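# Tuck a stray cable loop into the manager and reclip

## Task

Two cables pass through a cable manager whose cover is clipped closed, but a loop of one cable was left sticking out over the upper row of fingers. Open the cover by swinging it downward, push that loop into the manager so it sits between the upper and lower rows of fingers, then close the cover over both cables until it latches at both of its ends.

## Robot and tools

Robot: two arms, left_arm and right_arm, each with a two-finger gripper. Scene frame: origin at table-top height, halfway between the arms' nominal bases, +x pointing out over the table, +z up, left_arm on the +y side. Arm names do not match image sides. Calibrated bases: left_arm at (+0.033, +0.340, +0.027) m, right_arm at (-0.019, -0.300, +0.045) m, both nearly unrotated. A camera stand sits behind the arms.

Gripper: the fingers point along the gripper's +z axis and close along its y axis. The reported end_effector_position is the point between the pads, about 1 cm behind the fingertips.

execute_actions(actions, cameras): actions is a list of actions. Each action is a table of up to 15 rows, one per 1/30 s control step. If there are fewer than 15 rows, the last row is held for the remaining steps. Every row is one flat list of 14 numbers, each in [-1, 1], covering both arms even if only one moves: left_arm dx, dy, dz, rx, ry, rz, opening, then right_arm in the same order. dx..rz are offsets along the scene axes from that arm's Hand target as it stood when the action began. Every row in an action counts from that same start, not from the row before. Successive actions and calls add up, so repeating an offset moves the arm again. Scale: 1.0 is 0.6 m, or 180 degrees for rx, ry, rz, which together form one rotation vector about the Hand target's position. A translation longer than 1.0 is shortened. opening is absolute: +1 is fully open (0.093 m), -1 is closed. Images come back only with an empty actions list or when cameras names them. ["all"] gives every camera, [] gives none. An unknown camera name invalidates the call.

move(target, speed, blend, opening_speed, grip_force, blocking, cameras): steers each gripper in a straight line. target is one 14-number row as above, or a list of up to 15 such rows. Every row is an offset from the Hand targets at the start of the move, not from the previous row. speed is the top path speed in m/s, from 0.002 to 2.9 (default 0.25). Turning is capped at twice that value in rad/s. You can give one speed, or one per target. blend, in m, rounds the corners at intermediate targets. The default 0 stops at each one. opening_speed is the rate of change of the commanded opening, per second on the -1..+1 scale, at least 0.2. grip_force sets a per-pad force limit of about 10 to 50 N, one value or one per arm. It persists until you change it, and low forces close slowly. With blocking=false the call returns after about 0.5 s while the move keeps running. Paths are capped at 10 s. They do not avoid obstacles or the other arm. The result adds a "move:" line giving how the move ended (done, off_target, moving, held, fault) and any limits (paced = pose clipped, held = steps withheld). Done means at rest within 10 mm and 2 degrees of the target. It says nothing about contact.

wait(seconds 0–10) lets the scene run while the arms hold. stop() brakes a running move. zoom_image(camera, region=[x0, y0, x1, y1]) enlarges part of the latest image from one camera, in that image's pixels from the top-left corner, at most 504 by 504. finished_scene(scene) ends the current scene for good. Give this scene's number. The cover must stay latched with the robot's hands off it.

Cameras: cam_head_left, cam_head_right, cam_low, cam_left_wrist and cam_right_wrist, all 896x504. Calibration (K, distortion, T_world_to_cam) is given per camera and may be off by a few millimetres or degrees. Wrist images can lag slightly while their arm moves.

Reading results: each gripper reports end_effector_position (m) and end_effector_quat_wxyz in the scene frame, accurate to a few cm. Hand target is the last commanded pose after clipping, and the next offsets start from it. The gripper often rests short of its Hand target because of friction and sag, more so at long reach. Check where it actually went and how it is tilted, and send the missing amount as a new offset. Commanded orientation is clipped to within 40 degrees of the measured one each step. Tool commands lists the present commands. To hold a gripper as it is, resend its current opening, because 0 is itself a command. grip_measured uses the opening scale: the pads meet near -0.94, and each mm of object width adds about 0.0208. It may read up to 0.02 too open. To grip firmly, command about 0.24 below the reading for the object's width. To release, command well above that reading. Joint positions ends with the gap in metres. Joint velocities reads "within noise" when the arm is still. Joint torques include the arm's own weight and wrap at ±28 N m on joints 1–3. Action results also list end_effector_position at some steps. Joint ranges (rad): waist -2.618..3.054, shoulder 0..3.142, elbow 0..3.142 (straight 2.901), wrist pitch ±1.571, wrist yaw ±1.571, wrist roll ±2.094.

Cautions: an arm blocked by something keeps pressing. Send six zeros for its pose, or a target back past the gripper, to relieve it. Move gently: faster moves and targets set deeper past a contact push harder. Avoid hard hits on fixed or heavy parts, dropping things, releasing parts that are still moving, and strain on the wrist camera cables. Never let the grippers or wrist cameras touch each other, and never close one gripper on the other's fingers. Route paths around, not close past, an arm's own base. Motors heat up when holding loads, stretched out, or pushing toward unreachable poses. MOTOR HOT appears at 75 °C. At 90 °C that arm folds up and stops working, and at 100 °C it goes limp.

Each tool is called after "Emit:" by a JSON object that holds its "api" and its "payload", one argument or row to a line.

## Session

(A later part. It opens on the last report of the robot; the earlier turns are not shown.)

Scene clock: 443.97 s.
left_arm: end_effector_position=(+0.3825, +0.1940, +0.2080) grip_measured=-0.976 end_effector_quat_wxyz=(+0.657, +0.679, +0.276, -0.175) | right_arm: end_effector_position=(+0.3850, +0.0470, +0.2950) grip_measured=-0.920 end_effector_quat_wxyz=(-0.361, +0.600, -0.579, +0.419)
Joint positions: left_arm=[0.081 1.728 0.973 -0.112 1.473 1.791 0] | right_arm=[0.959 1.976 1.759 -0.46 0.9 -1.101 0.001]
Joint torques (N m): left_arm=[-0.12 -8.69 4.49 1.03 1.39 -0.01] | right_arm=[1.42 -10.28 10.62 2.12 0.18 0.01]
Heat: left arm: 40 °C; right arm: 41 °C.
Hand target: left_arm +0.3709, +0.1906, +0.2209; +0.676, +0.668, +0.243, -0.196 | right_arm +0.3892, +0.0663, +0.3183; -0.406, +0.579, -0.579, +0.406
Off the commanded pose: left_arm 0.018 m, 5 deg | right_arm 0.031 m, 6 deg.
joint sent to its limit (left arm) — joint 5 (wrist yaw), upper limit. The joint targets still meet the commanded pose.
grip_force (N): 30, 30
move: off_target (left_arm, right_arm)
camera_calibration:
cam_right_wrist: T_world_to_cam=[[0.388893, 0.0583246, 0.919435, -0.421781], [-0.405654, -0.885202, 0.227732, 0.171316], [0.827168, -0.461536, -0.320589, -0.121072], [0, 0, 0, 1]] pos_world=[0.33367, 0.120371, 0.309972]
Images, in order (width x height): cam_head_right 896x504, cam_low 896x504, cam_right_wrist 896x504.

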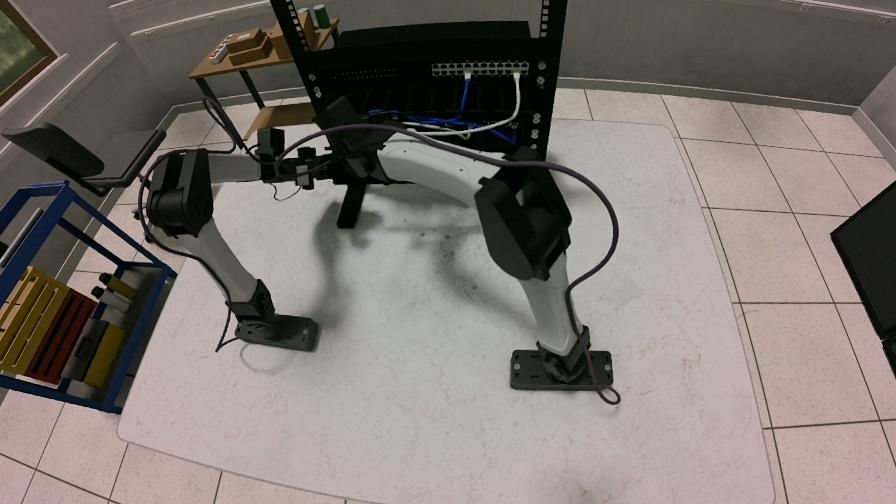

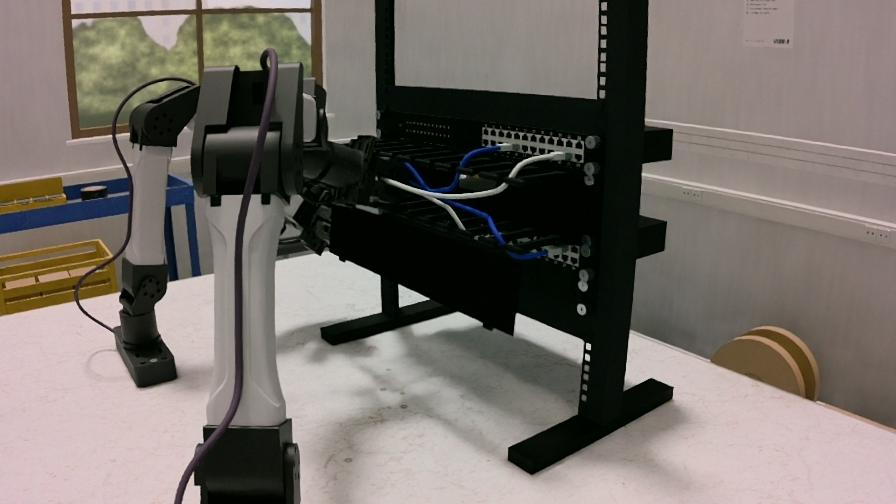

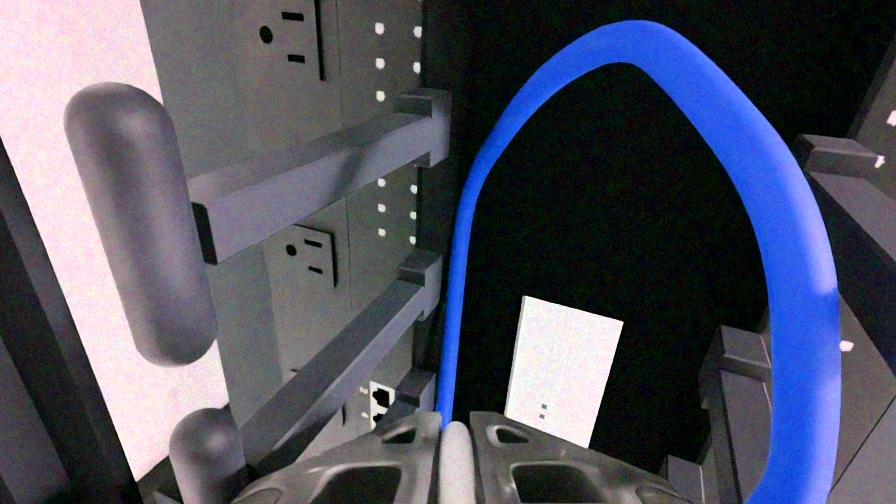

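Emit:
{"api": "move", "payload": {
  "target": [
    [-0.059,0,-0.006,0,0,0,-1,0,0,0,0,0,0,-1],
    [-0.112,0,0.02,0,0,0,-1,0,0,0,0,0,0,-1],
    [-0.133,0,0.055,0,0,0,-1,0,0,0,0,0,0,-1],
    [-0.143,0,0.075,0,0,0,-1,0,0,0,0,0,0,-1]
  ],
  "speed": 0.08,
  "blend": [0.01,0.01,0.01,0],
  "cameras": ["cam_right_wrist","cam_low","cam_head_right","cam_left_wrist"]
}}

Scene clock: 450.83 s.
left_arm: end_effector_position=(+0.2890, +0.1908, +0.2381) grip_measured=-0.976 end_effector_quat_wxyz=(+0.649, +0.677, +0.292, -0.187) | right_arm: end_effector_position=(+0.3850, +0.0470, +0.2951) grip_measured=-0.920 end_effector_quat_wxyz=(-0.361, +0.600, -0.579, +0.419)
Joint positions: left_arm=[0.092 1.332 0.764 -0.451 1.467 1.901 0] | right_arm=[0.959 1.976 1.759 -0.46 0.9 -1.101 0.001]
Joint torques (N m): left_arm=[0.54 -5.76 8.01 0.82 1.51 0.03] | right_arm=[1.36 -10.14 10.61 2.1 0.18 0]
Motor temperatures (°C): left_arm=[23 40 37 33 26 23 28] | right_arm=[25 42 44 33 27 24 26]
Heat: left arm: 40 °C; right arm: 44 °C.
Hand target: left_arm +0.2851, +0.1906, +0.2659; +0.675, +0.668, +0.243, -0.197 | right_arm +0.3892, +0.0663, +0.3184; -0.406, +0.579, -0.579, +0.406
Off the commanded pose: left_arm 0.028 m, 7 deg | right_arm 0.030 m, 6 deg.
joint sent to its limit (left arm) — joint 5 (wrist yaw), upper limit. The joint targets still meet the commanded pose.
grip_force (N): 30, 30
move: off_target (left_arm, right_arm); blend cut to 0.0067 m at target 3
camera_calibration:
cam_left_wrist: T_world_to_cam=[[-0.640718, 0.00532342, -0.767757, 0.366569], [0.639821, 0.556445, -0.530093, -0.123768], [0.424393, -0.830867, -0.359931, 0.208414], [0, 0, 0, 1]] pos_world=[0.225607, 0.240083, 0.290842]
cam_right_wrist: T_world_to_cam=[[0.388725, 0.0580615, 0.919522, -0.421852], [-0.405675, -0.885279, 0.227397, 0.171455], [0.827237, -0.461422, -0.320576, -0.121163], [0, 0, 0, 1]] pos_world=[0.33377, 0.120372, 0.310072]
Images, in order (width x height): cam_head_right 896x504, cam_low 896x504, cam_left_wrist 896x504, cam_right_wrist 896x504.

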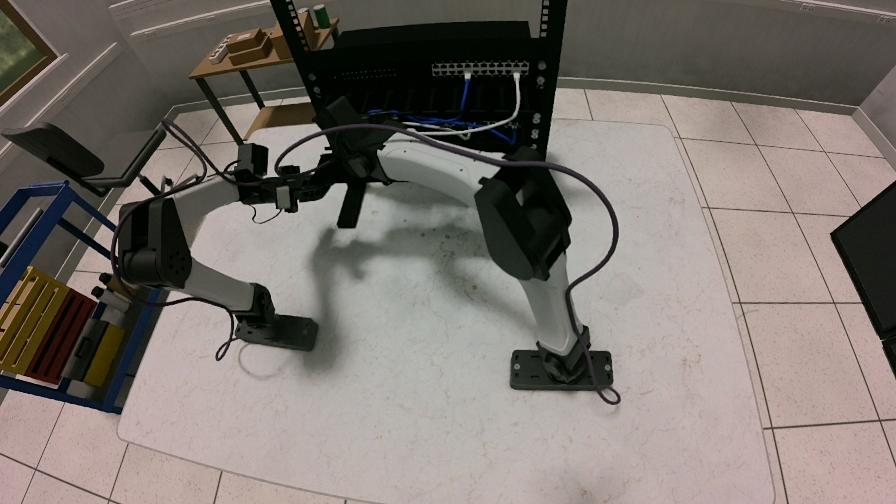

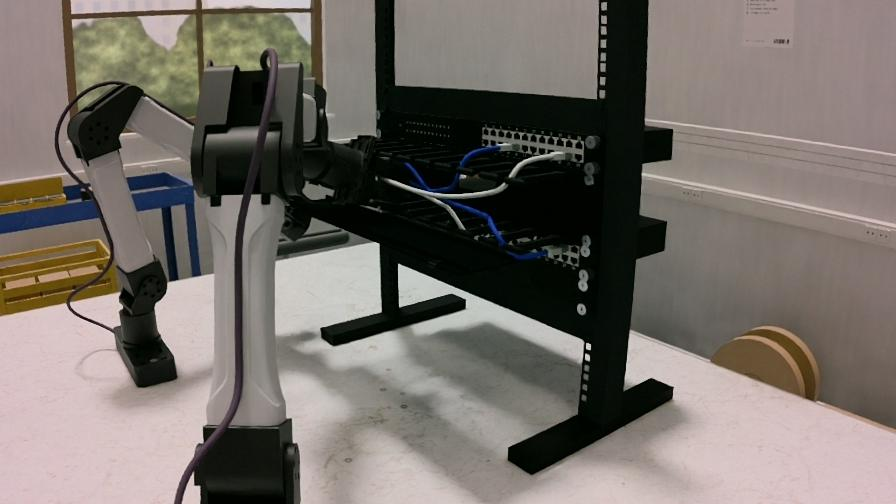

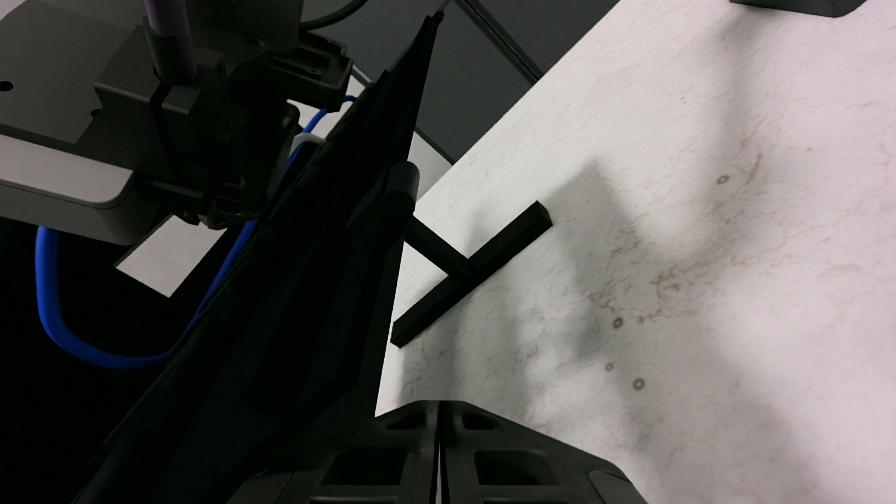

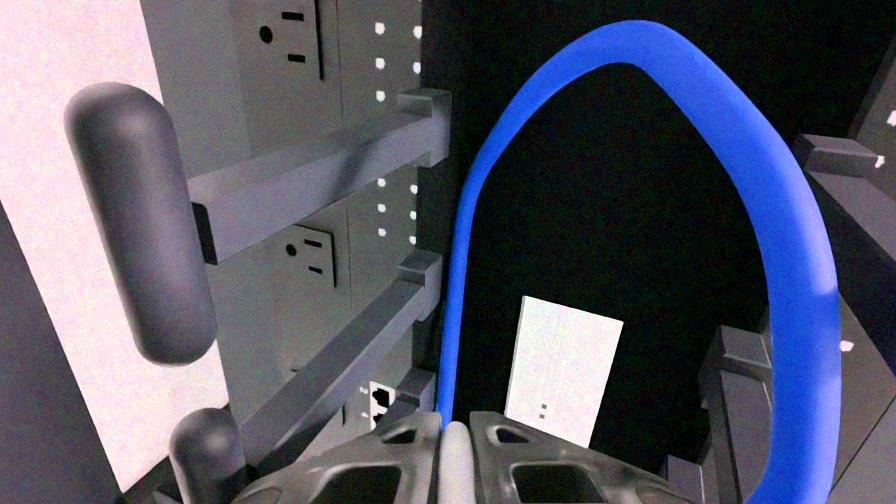

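Emit:
{"api": "move", "payload": {
  "target": [
    [0,0,0,0,0,0,-1,0,0,0,0,0,0,-0.55],
    [0,0,0,0,0,0,-1,-0.12,-0.01,0.06,0,0,0,-0.55],
    [0,0,0,0,0,0,-1,-0.38,-0.05,0.2,0,0,0,-0.55]
  ],
  "speed": 0.12,
  "blend": [0,0.02,0],
  "cameras": ["cam_right_wrist","cam_low","cam_head_right"]
}}

Scene clock: 457.00 s.
left_arm: end_effector_position=(+0.2890, +0.1908, +0.2381) grip_measured=-0.976 end_effector_quat_wxyz=(+0.649, +0.677, +0.292, -0.187) | right_arm: end_effector_position=(+0.1615, +0.0356, +0.4387) grip_measured=-0.552 end_effector_quat_wxyz=(-0.435, +0.586, -0.561, +0.390)
Joint positions: left_arm=[0.092 1.332 0.764 -0.452 1.467 1.901 0] | right_arm=[1.504 1.842 2.226 -1.557 1.22 -0.388 0.019]
Joint torques (N m): left_arm=[0.65 -6.01 7.5 0.89 1.5 -0.02] | right_arm=[0.06 -6.94 5.7 0.78 0.65 0.12]
Heat: left arm: 39 °C; right arm: 45 °C.
Hand target: left_arm +0.2851, +0.1905, +0.2648; +0.677, +0.666, +0.249, -0.190 (not the last commanded pose) | right_arm +0.1612, +0.0362, +0.4384; -0.406, +0.579, -0.579, +0.406
Off the commanded pose: left_arm 0.028 m, 7 deg | right_arm 0.001 m, 4 deg.
joint sent to its limit (right arm) — joint 4 (wrist pitch), lower limit. The joint targets are off in orientation, not in position.
grip_force (N): 30, 30
move: off_target (left_arm, right_arm)
camera_calibration:
cam_right_wrist: T_world_to_cam=[[0.316393, -0.0205866, 0.948405, -0.464502], [-0.336643, -0.937131, 0.0919643, 0.0881781], [0.886886, -0.348371, -0.303432, 0.0833759], [0, 0, 0, 1]] pos_world=[0.102705, 0.102118, 0.457725]
Images, in order (width x height): cam_head_right 896x504, cam_low 896x504, cam_right_wrist 896x504.

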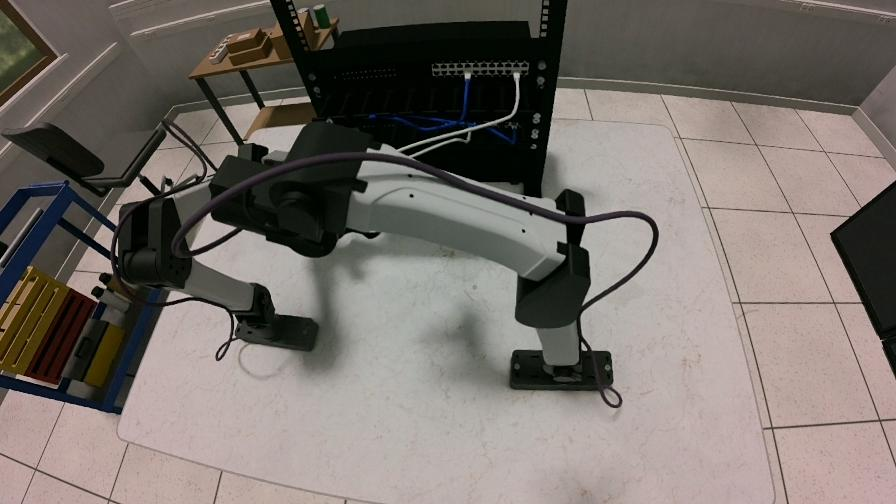

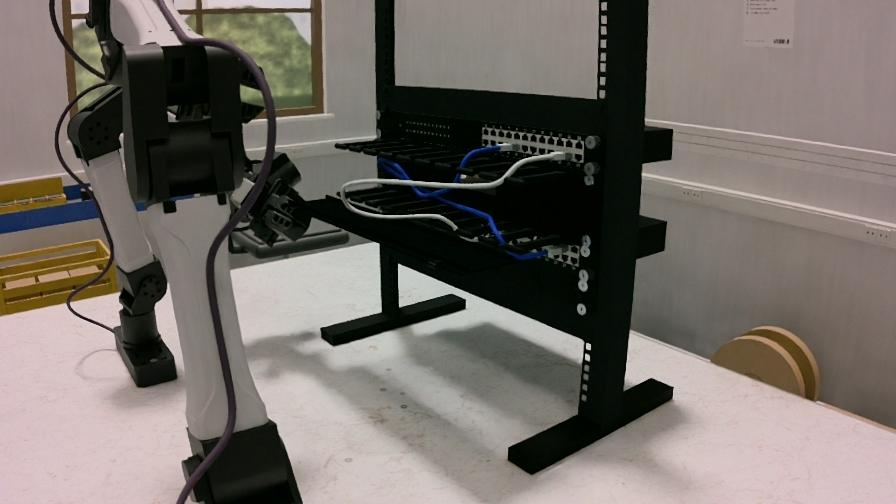

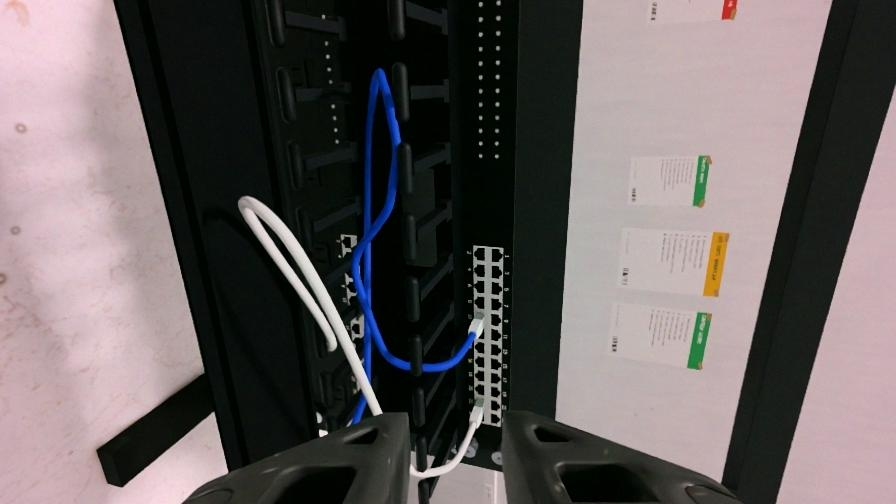

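Emit:
{"api": "move", "payload": {
  "target": [0,0,0,0,0,0,-1,0.05,-0.4,0.0,0.3357,0.2609,-0.3964,-1],
  "speed": 0.3,
  "cameras": []
}}

Emit:
{"api": "move", "payload": {
  "target": [0,0,0,0,0,0,-1,0.05,-0.2,-0.25,0.1365,-0.5565,0.5894,-1],
  "speed": 0.3,
  "cameras": ["cam_right_wrist","cam_low","cam_head_right"]
}}

Scene clock: 469.53 s.
left_arm: end_effector_position=(+0.2890, +0.1908, +0.2381) grip_measured=-0.976 end_effector_quat_wxyz=(+0.649, +0.677, +0.292, -0.187) | right_arm: end_effector_position=(+0.1947, -0.2021, +0.4411) grip_measured=-0.991 end_effector_quat_wxyz=(+0.350, -0.017, +0.928, +0.125)
Joint positions: left_arm=[0.092 1.332 0.764 -0.452 1.467 1.901 0] | right_arm=[0.495 1.22 1.968 -1.562 0.094 0.424 0]
Joint torques (N m): left_arm=[0.61 -5.94 7.53 0.9 1.51 -0.03] | right_arm=[-0.59 -1.87 3.28 1.52 -0.06 0.06]
Heat: left arm: 39 °C; right arm: 41 °C.
Hand target: left_arm +0.2851, +0.1905, +0.2648; +0.677, +0.666, +0.249, -0.190 | right_arm +0.1913, -0.2037, +0.4384; +0.088, +0.000, +0.996, +0.003
Off the commanded pose: left_arm 0.027 m, 6 deg | right_arm 0.005 m, 34 deg.
joint sent to its limit (right arm) — joint 4 (wrist pitch), lower limit. The joint targets are off in orientation, not in position.
grip_force (N): 30, 30
move: off_target (left_arm, right_arm)
No camera images: "cameras" was empty.

Scene clock: 474.40 s.
left_arm: end_effector_position=(+0.2890, +0.1908, +0.2381) grip_measured=-0.976 end_effector_quat_wxyz=(+0.649, +0.677, +0.292, -0.187) | right_arm: end_effector_position=(+0.2244, -0.3243, +0.2843) grip_measured=-0.991 end_effector_quat_wxyz=(+0.698, -0.509, +0.500, -0.064)
Joint positions: left_arm=[0.092 1.332 0.764 -0.452 1.467 1.901 0] | right_arm=[-0.863 1.092 0.706 -0.803 -1.551 -2.074 0]
Joint torques (N m): left_arm=[0.64 -5.87 7.56 0.89 1.5 -0.03] | right_arm=[-0.58 -3.45 4.86 0.9 -1.08 -0.07]
Heat: left arm: 40 °C; right arm: 41 °C.
Hand target: left_arm +0.2851, +0.1905, +0.2648; +0.677, +0.666, +0.249, -0.190 | right_arm +0.2212, -0.3236, +0.2885; +0.687, -0.650, +0.280, +0.164
Off the commanded pose: left_arm 0.027 m, 6 deg | right_arm 0.005 m, 50 deg; orientation clipped.
joint sent to its limit (right arm) — joint 5 (wrist yaw), lower limit; joint 6 (wrist roll), lower limit. The joint targets are off in orientation, not in position.
grip_force (N): 30, 30
move: off_target (left_arm, right_arm); limits=paced
camera_calibration:
cam_right_wrist: T_world_to_cam=[[0.423719, -0.483266, 0.766105, -0.467632], [0.124232, -0.806784, -0.577638, -0.0845252], [0.897234, 0.339931, -0.281813, 0.0700916], [0, 0, 0, 1]] pos_world=[0.145757, -0.318011, 0.329183]
Images, in order (width x height): cam_head_right 896x504, cam_low 896x504, cam_right_wrist 896x504.

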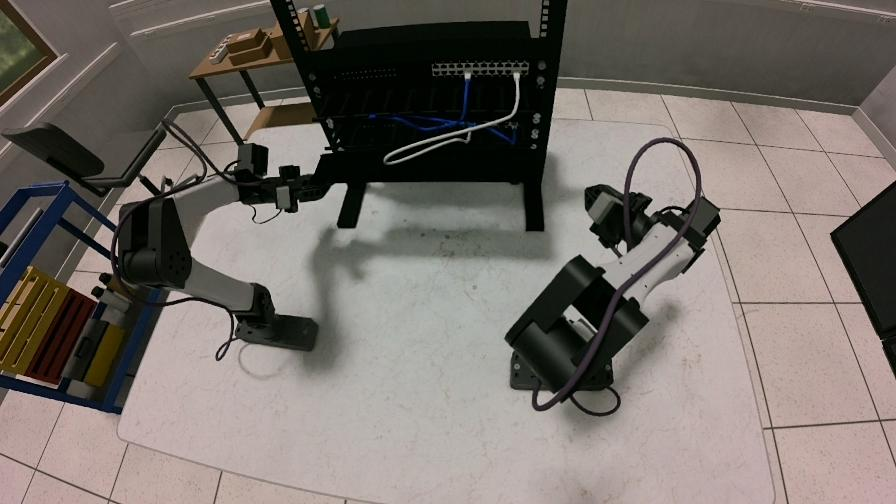

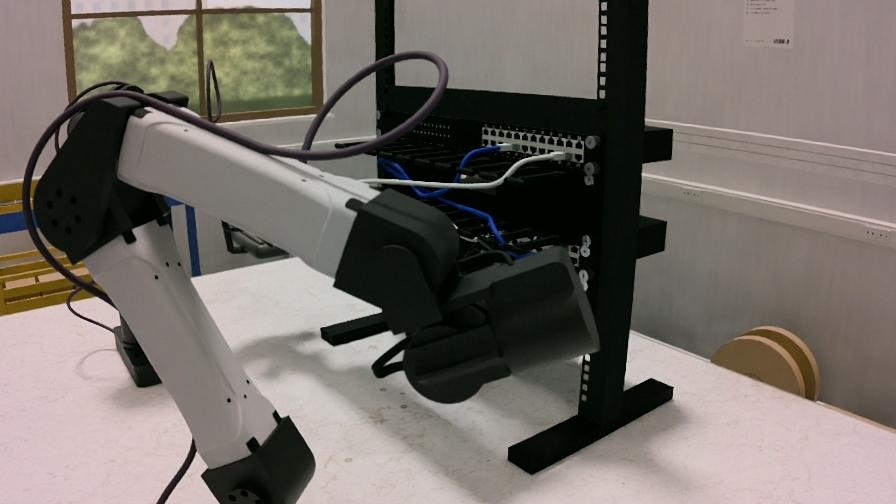

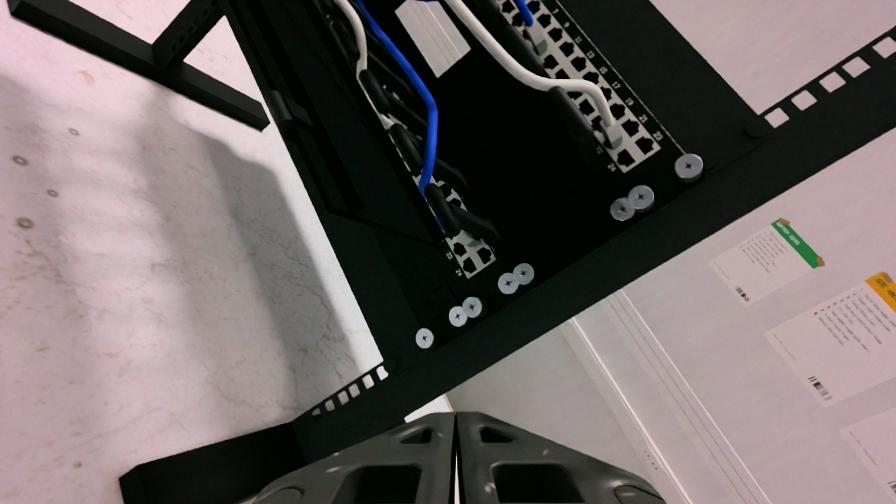

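Emit:
{"api": "move", "payload": {
  "target": [0,0,0,0,0,0,-1,0.181,0.15,0.24,-0.087,0.548,-0.547,-1],
  "speed": 0.3,
  "cameras": []
}}

Emit:
{"api": "move", "payload": {
  "target": [0,0,0,0,0,0,-1,-0.08,-0.2,-0.2,0.1365,-0.5565,0.5894,-1],
  "speed": 0.3,
  "cameras": ["cam_head_right"]
}}

Scene clock: 486.03 s.
left_arm: end_effector_position=(+0.2890, +0.1908, +0.2381) grip_measured=-0.976 end_effector_quat_wxyz=(+0.649, +0.677, +0.292, -0.187) | right_arm: end_effector_position=(+0.3297, -0.2358, +0.4324) grip_measured=-0.991 end_effector_quat_wxyz=(+0.333, -0.006, +0.942, +0.039)
Joint positions: left_arm=[0.092 1.332 0.764 -0.452 1.467 1.901 0] | right_arm=[0.205 1.671 2.342 -1.559 0.054 0.175 0]
Joint torques (N m): left_arm=[0.62 -6 7.51 0.9 1.5 -0.03] | right_arm=[0.14 -4.51 5.75 1.4 -0.11 0.03]
Heat: left arm: 40 °C; right arm: 40 °C.
Hand target: left_arm +0.2851, +0.1905, +0.2648; +0.677, +0.666, +0.249, -0.190 | right_arm +0.3299, -0.2337, +0.4324; +0.088, +0.001, +0.996, +0.003
Off the commanded pose: left_arm 0.027 m, 6 deg | right_arm 0.002 m, 29 deg.
joint sent to its limit (right arm) — joint 4 (wrist pitch), lower limit. The joint targets are off in orientation, not in position.
grip_force (N): 30, 30
move: off_target (left_arm, right_arm)
No camera images: "cameras" was empty.

Scene clock: 490.63 s.
left_arm: end_effector_position=(+0.2890, +0.1908, +0.2381) grip_measured=-0.976 end_effector_quat_wxyz=(+0.649, +0.677, +0.292, -0.187) | right_arm: end_effector_position=(+0.2840, -0.3532, +0.3100) grip_measured=-0.991 end_effector_quat_wxyz=(+0.699, -0.540, +0.468, -0.034)
Joint positions: left_arm=[0.092 1.332 0.764 -0.452 1.467 1.901 0] | right_arm=[-0.757 1.407 1.018 -0.778 -1.549 -2.073 0]
Joint torques (N m): left_arm=[0.55 -5.93 7.57 0.89 1.49 -0.03] | right_arm=[-0.49 -4.93 4.82 0.86 -1.03 -0.1]
Motor temperatures (°C): left_arm=[23 37 41 31 27 23 28] | right_arm=[25 38 39 30 28 24 26]
Heat: left arm: 41 °C; right arm: 39 °C.
Hand target: left_arm +0.2851, +0.1905, +0.2648; +0.677, +0.666, +0.249, -0.190 | right_arm +0.2819, -0.3538, +0.3124; +0.678, -0.665, +0.243, +0.198
Off the commanded pose: left_arm 0.027 m, 6 deg | right_arm 0.003 m, 44 deg; orientation clipped.
joint sent to its limit (right arm) — joint 5 (wrist yaw), lower limit; joint 6 (wrist roll), lower limit. The joint targets are off in orientation, not in position.
grip_force (N): 30, 30
move: off_target (left_arm, right_arm); limits=paced
Images, in order (width x height): cam_head_right 896x504.

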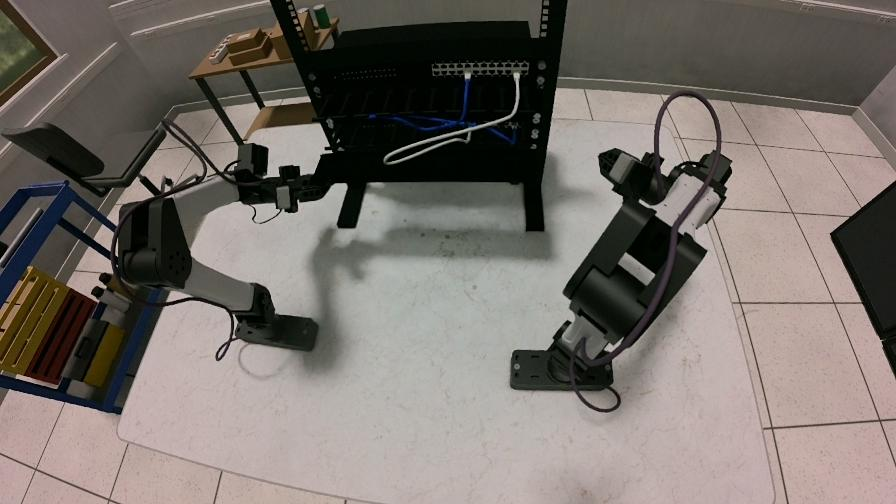

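Emit:
{"api": "move", "payload": {
  "target": [0,0,0,0,0,0,-1,-0.15,0.22,-0.08,0.2387,0.2224,-0.441,-1],
  "speed": 0.3,
  "cameras": []
}}

Emit:
{"api": "move", "payload": {
  "target": [0,0,0,0,0,0,-1,0,0.02,-0.05,0,0,0.48,-1],
  "speed": 0.3,
  "cameras": ["cam_head_right"]
}}

Scene clock: 504.20 s.
left_arm: end_effector_position=(+0.2890, +0.1908, +0.2381) grip_measured=-0.976 end_effector_quat_wxyz=(+0.649, +0.677, +0.292, -0.187) | right_arm: end_effector_position=(+0.1907, -0.2215, +0.2673) grip_measured=-0.991 end_effector_quat_wxyz=(+0.707, -0.003, +0.708, +0.005)
Joint positions: left_arm=[0.092 1.332 0.764 -0.452 1.467 1.901 0] | right_arm=[1.079 0.252 0.185 0.063 1.07 0.005 0]
Joint torques (N m): left_arm=[0.65 -5.96 7.51 0.9 1.5 -0.03] | right_arm=[-0.4 3.07 5.42 1.77 0.04 -0.04]
Heat: left arm: 41 °C; right arm: 39 °C.
Hand target: left_arm +0.2851, +0.1905, +0.2648; +0.677, +0.666, +0.249, -0.190 | right_arm +0.1918, -0.2217, +0.2644; +0.707, +0.000, +0.708, +0.001
Off the commanded pose: left_arm 0.027 m, 6 deg | right_arm 0.003 m, 1 deg.
grip_force (N): 30, 30
move: off_target (left_arm); limits=paced
No camera images: "cameras" was empty.

Scene clock: 507.23 s.
left_arm: end_effector_position=(+0.2890, +0.1908, +0.2381) grip_measured=-0.976 end_effector_quat_wxyz=(+0.649, +0.677, +0.292, -0.187) | right_arm: end_effector_position=(+0.1904, -0.2088, +0.2277) grip_measured=-0.991 end_effector_quat_wxyz=(+0.583, -0.370, +0.602, +0.401)
Joint positions: left_arm=[0.092 1.332 0.764 -0.452 1.467 1.901 0] | right_arm=[-0.422 0.92 0.225 0.276 -1.574 -0.368 0]
Joint torques (N m): left_arm=[0.62 -5.94 7.51 0.89 1.49 -0.04] | right_arm=[0.55 -0.29 7.5 1.47 -0.37 -0.16]
Heat: left arm: 41 °C; right arm: 39 °C.
Hand target: left_arm +0.2851, +0.1905, +0.2648; +0.677, +0.666, +0.249, -0.190 | right_arm +0.1918, -0.2097, +0.2345; +0.515, -0.484, +0.516, +0.484
Off the commanded pose: left_arm 0.027 m, 6 deg | right_arm 0.007 m, 21 deg.
joint sent to its limit (right arm) — joint 5 (wrist yaw), lower limit. The joint targets are off in orientation, not in position.
grip_force (N): 30, 30
move: off_target (left_arm, right_arm)
Images, in order (width x height): cam_head_right 896x504.

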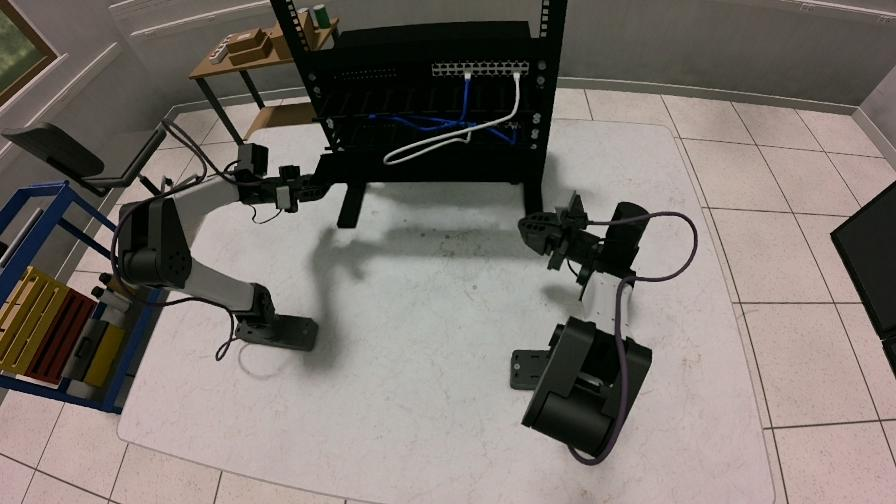

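Emit:
{"api": "move", "payload": {
  "target": [0,0,0,0,0,0,-1,0.05,0.0,-0.055,-0.0086,-0.3,0.02,-1],
  "speed": 0.2,
  "cameras": []
}}

Emit:
{"api": "move", "payload": {
  "target": [
    [0,0,0,0,0,0,-1,0.11,0.0,0,0,0,0,-1],
    [0,0,0,0,0,0,-1,0.11,0.0,0.04,0,0,0,-1]
  ],
  "speed": 0.15,
  "cameras": ["cam_head_right","cam_low","cam_right_wrist"]
}}

Scene clock: 517.17 s.
left_arm: end_effector_position=(+0.2890, +0.1908, +0.2381) grip_measured=-0.976 end_effector_quat_wxyz=(+0.649, +0.677, +0.292, -0.187) | right_arm: end_effector_position=(+0.2248, -0.2113, +0.1930) grip_measured=-0.991 end_effector_quat_wxyz=(+0.694, -0.607, +0.371, +0.109)
Joint positions: left_arm=[0.092 1.332 0.764 -0.452 1.467 1.901 0] | right_arm=[-0.36 1.341 0.23 0.735 -1.535 -1.243 0]
Joint torques (N m): left_arm=[0.59 -5.97 7.54 0.9 1.5 -0.03] | right_arm=[0.61 -2.63 6.31 1.36 -0.82 -0.35]
Heat: left arm: 42 °C; right arm: 39 °C.
Hand target: left_arm +0.2851, +0.1905, +0.2648; +0.677, +0.666, +0.249, -0.190 | right_arm +0.2218, -0.2097, +0.2014; +0.671, -0.674, +0.217, +0.220
Off the commanded pose: left_arm 0.027 m, 6 deg | right_arm 0.009 m, 23 deg.
joint sent to its limit (right arm) — joint 5 (wrist yaw), lower limit. The joint targets are off in orientation, not in position.
grip_force (N): 30, 30
move: off_target (left_arm, right_arm)
No camera images: "cameras" was empty.

Scene clock: 520.23 s.
left_arm: end_effector_position=(+0.2890, +0.1908, +0.2381) grip_measured=-0.976 end_effector_quat_wxyz=(+0.649, +0.677, +0.292, -0.187) | right_arm: end_effector_position=(+0.2955, -0.2133, +0.2110) grip_measured=-0.991 end_effector_quat_wxyz=(+0.691, -0.629, +0.336, +0.118)
Joint positions: left_arm=[0.092 1.332 0.764 -0.452 1.467 1.901 0] | right_arm=[-0.276 1.598 0.55 0.692 -1.519 -1.267 0]
Joint torques (N m): left_arm=[0.62 -5.96 7.56 0.9 1.5 -0.03] | right_arm=[0.57 -7.97 6.64 1.15 -0.96 -0.03]
Heat: left arm: 42 °C; right arm: 39 °C.
Hand target: left_arm +0.2851, +0.1905, +0.2648; +0.677, +0.666, +0.249, -0.190 | right_arm +0.2878, -0.2097, +0.2253; +0.671, -0.673, +0.217, +0.220
Off the commanded pose: left_arm 0.027 m, 6 deg | right_arm 0.017 m, 19 deg.
joint sent to its limit (right arm) — joint 5 (wrist yaw), lower limit. The joint targets are off in orientation, not in position.
grip_force (N): 30, 30
move: off_target (left_arm, right_arm)
camera_calibration:
cam_right_wrist: T_world_to_cam=[[0.594112, -0.186272, 0.782517, -0.378497], [0.539908, -0.628775, -0.55959, -0.134794], [0.596263, 0.754947, -0.272994, 0.123536], [0, 0, 0, 1]] pos_world=[0.223986, -0.248521, 0.254475]
Images, in order (width x height): cam_head_right 896x504, cam_low 896x504, cam_right_wrist 896x504.

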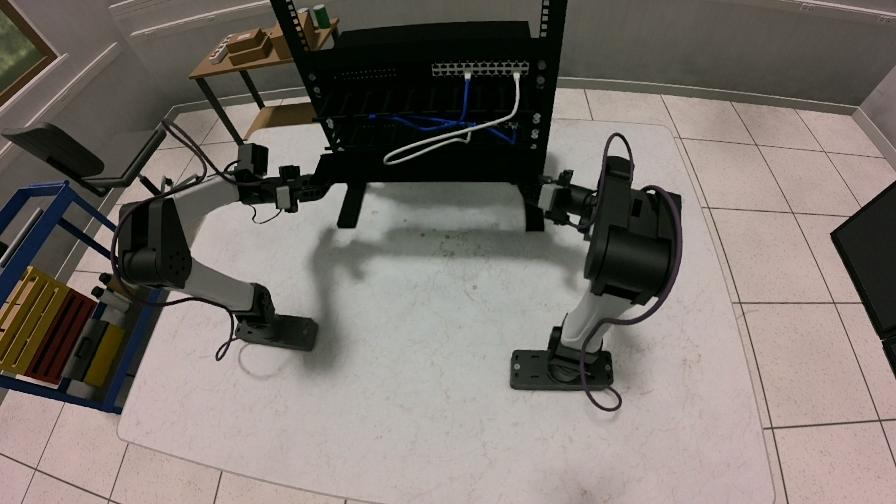

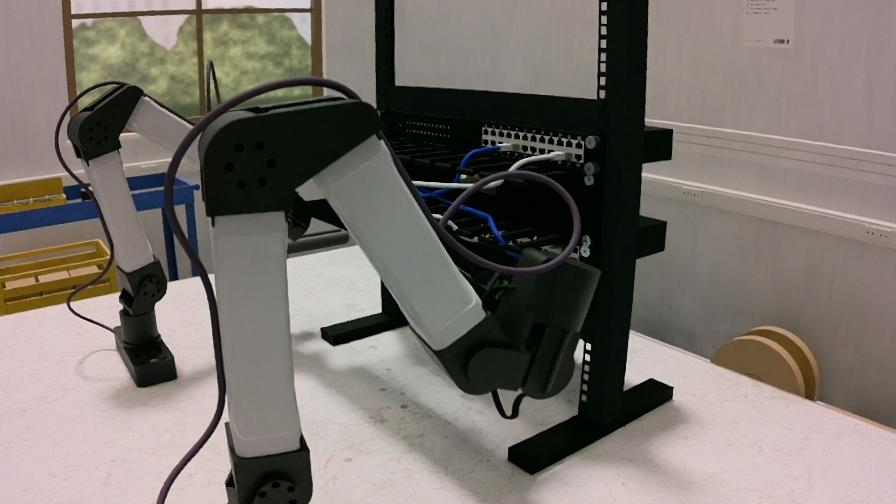

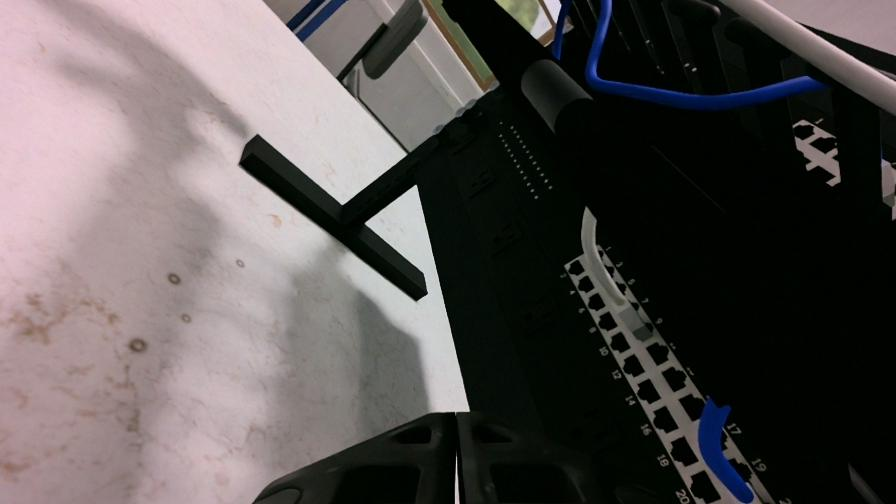

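Emit:
{"api": "move", "payload": {
  "target": [
    [0,0,0,0,0,0,-1,0,0.0,0.065,0,0,0,-1],
    [0,0,0,0,0,0,-1,-0.005,0.0,0.125,0,0,0,-1],
    [0,0,0,0,0,0,-1,0.008,0.0,0.158,0,0,0,-1]
  ],
  "speed": 0.1,
  "blend": [0.01,0.01,0],
  "cameras": ["cam_head_right","cam_low","cam_right_wrist"]
}}

Scene clock: 526.70 s.
left_arm: end_effector_position=(+0.2890, +0.1908, +0.2381) grip_measured=-0.976 end_effector_quat_wxyz=(+0.649, +0.677, +0.292, -0.187) | right_arm: end_effector_position=(+0.3016, -0.2134, +0.3081) grip_measured=-0.991 end_effector_quat_wxyz=(+0.696, -0.635, +0.316, +0.110)
Joint positions: left_arm=[0.092 1.332 0.764 -0.452 1.467 1.901 0] | right_arm=[-0.27 1.394 0.763 0.456 -1.533 -1.128 0]
Joint torques (N m): left_arm=[0.61 -5.94 7.57 0.92 1.5 -0.04] | right_arm=[0.55 -6.78 7.87 1.03 -0.69 0.26]
Heat: left arm: 42 °C; right arm: 39 °C.
Hand target: left_arm +0.2851, +0.1905, +0.2648; +0.677, +0.666, +0.249, -0.190 | right_arm +0.2926, -0.2097, +0.3201; +0.671, -0.673, +0.217, +0.220
Off the commanded pose: left_arm 0.027 m, 6 deg | right_arm 0.015 m, 18 deg.
joint sent to its limit (right arm) — joint 5 (wrist yaw), lower limit. The joint targets are off in orientation, not in position.
grip_force (N): 30, 30
move: off_target (left_arm, right_arm)
camera_calibration:
cam_right_wrist: T_world_to_cam=[[0.562369, -0.174593, 0.808244, -0.453992], [0.574666, -0.6203, -0.533841, -0.100385], [0.594559, 0.764686, -0.248505, 0.141467], [0, 0, 0, 1]] pos_world=[0.228888, -0.249711, 0.348502]
Images, in order (width x height): cam_head_right 896x504, cam_low 896x504, cam_right_wrist 896x504.

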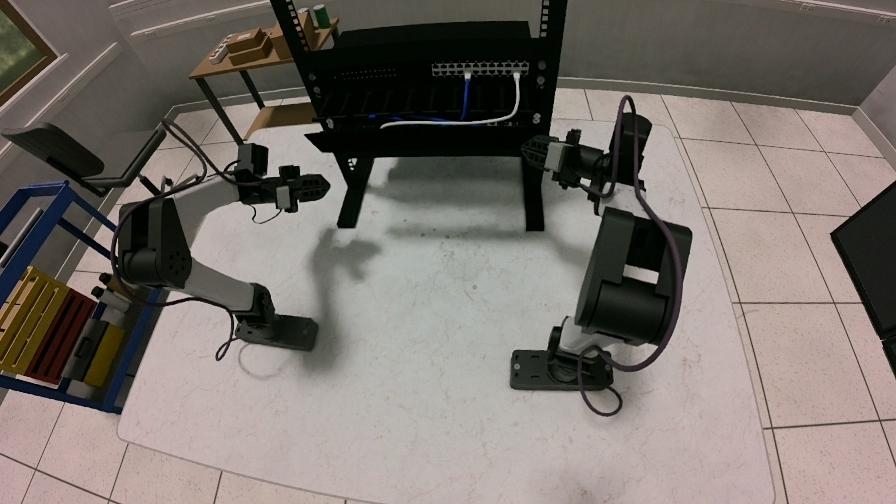

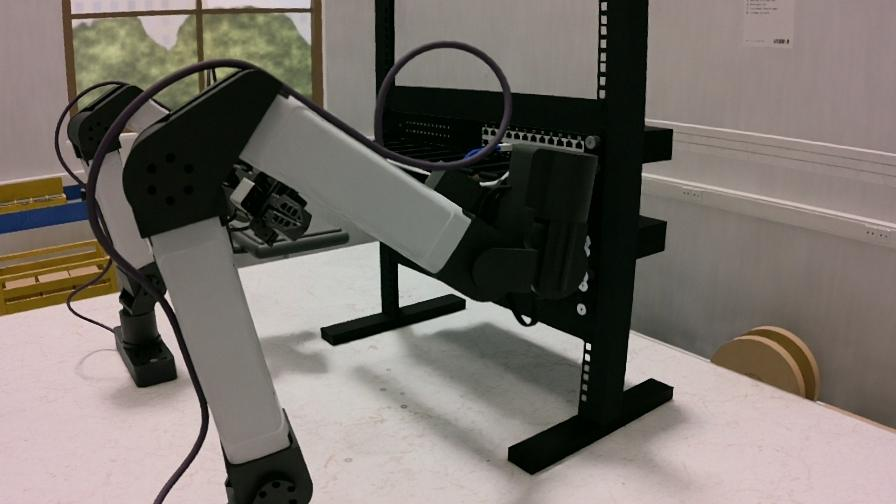

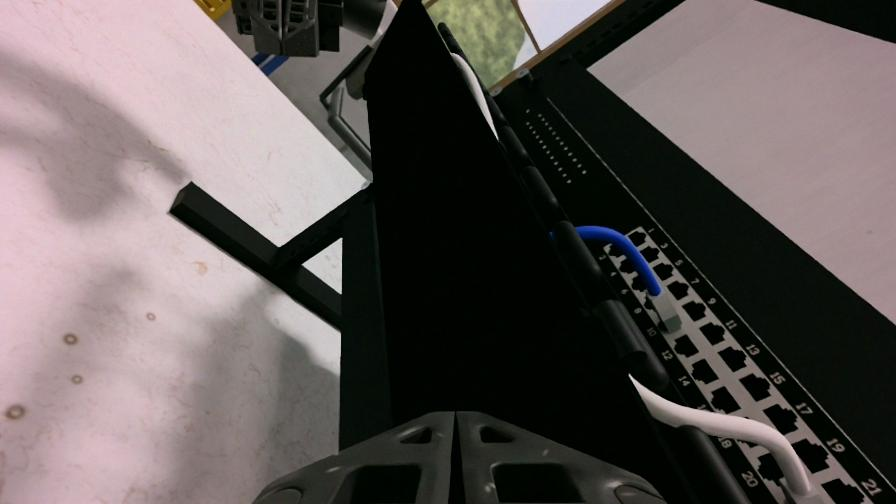

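Emit:
{"api": "zoom_image", "payload": {
  "camera": "cam_right_wrist",
  "region": [340, 0, 840, 500]
}}

Emit:
{"api": "zoom_image", "payload": {
  "camera": "cam_head_right",
  "region": [290, 60, 590, 230]
}}

Scaled by 1.008.

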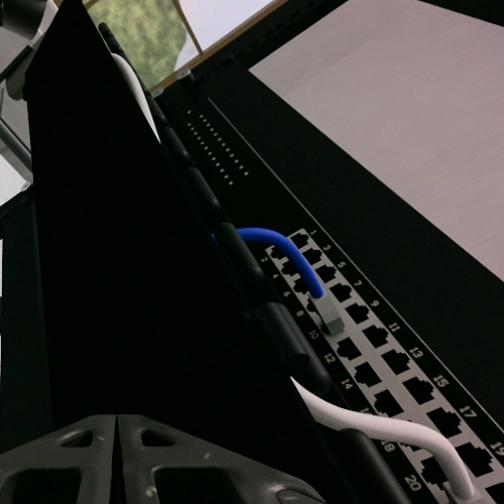

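Scaled by 1.680.

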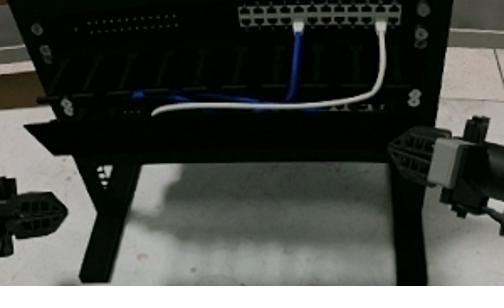

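Emit:
{"api": "move", "payload": {
  "target": [
    [-0.2,0.0,0,0,0,0,-1,0,0.0,0,0,0,0,-1],
    [-0.1,-0.1,0.34,0.11,0.549,0.573,-1,0,0.0,0,0,0,0,-1]
  ],
  "speed": 0.2,
  "cameras": ["cam_head_right","cam_left_wrist"]
}}

Scene clock: 543.43 s.
left_arm: end_effector_position=(+0.2246, +0.1309, +0.4617) grip_measured=-0.976 end_effector_quat_wxyz=(+0.331, +0.032, +0.911, -0.245) | right_arm: end_effector_position=(+0.3016, -0.2134, +0.3081) grip_measured=-0.991 end_effector_quat_wxyz=(+0.696, -0.635, +0.316, +0.110)
Joint positions: left_arm=[-0.935 1.431 2.257 -1.567 -0.209 -0.79 0] | right_arm=[-0.27 1.394 0.763 0.456 -1.533 -1.127 0]
Joint torques (N m): left_arm=[0.75 -2.78 5.56 1.68 -0.05 -0.11] | right_arm=[0.49 -6.89 7.79 1.06 -0.69 0.28]
Heat: left arm: 41 °C; right arm: 40 °C.
Hand target: left_arm +0.2251, +0.1306, +0.4689; +0.095, +0.001, +0.995, -0.007 | right_arm +0.2926, -0.2097, +0.3201; +0.671, -0.673, +0.217, +0.220
Off the commanded pose: left_arm 0.007 m, 41 deg; orientation clipped | right_arm 0.015 m, 18 deg.
joint read past its limit (left arm) — joint 4 (wrist pitch), lower limit.
joint sent to its limit (left arm) — joint 4 (wrist pitch), lower limit. The joint targets are off in orientation, not in position.
joint sent to its limit (right arm) — joint 5 (wrist yaw), lower limit. The joint targets are off in orientation, not in position.
grip_force (N): 30, 30
move: off_target (left_arm, right_arm); limits=paced
camera_calibration:
cam_left_wrist: T_world_to_cam=[[-0.231383, -0.868492, 0.438388, -0.0371286], [-0.952284, 0.109997, -0.284703, 0.372072], [0.199041, -0.483345, -0.852502, 0.499162], [0, 0, 0, 1]] pos_world=[0.246373, 0.168095, 0.547744]
Images, in order (width x height): cam_head_right 896x504, cam_left_wrist 896x504.

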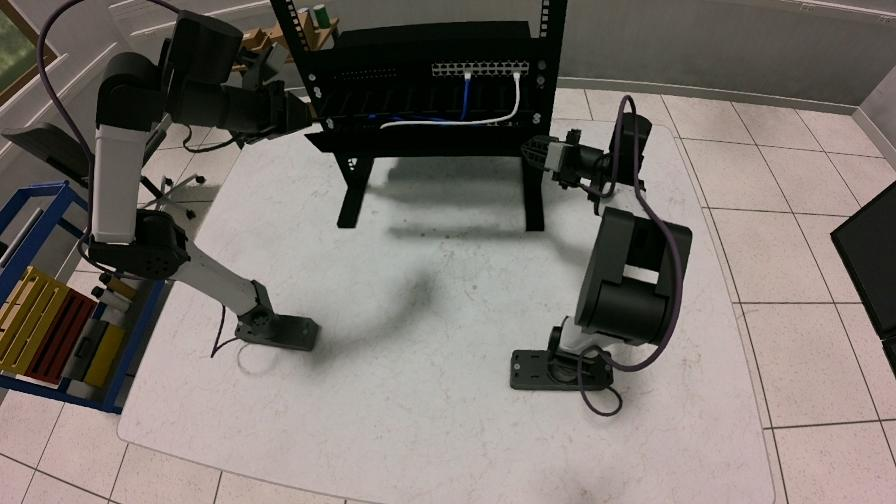

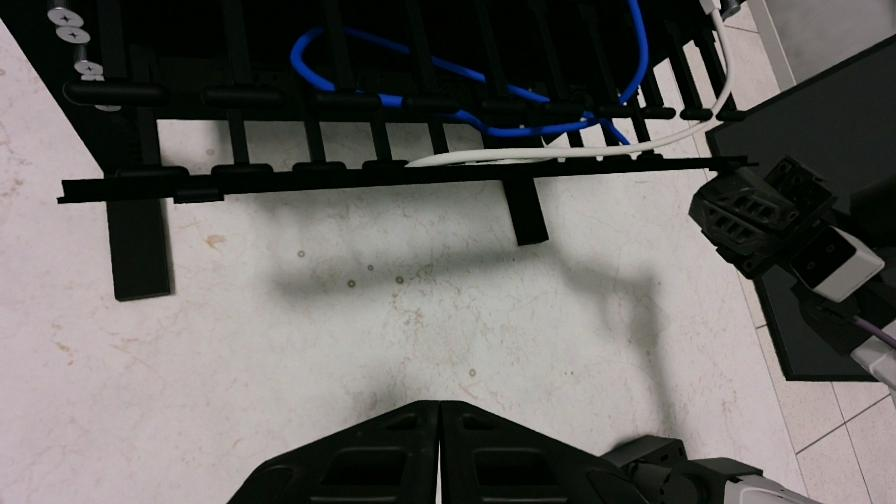

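Emit:
{"api": "zoom_image", "payload": {
  "camera": "cam_left_wrist",
  "region": [270, 0, 770, 220]
}}

Scaled by 1.008.

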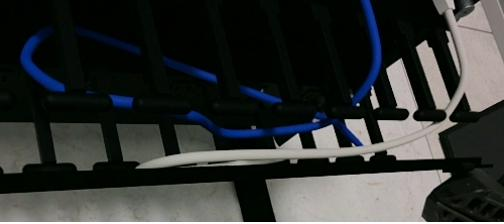

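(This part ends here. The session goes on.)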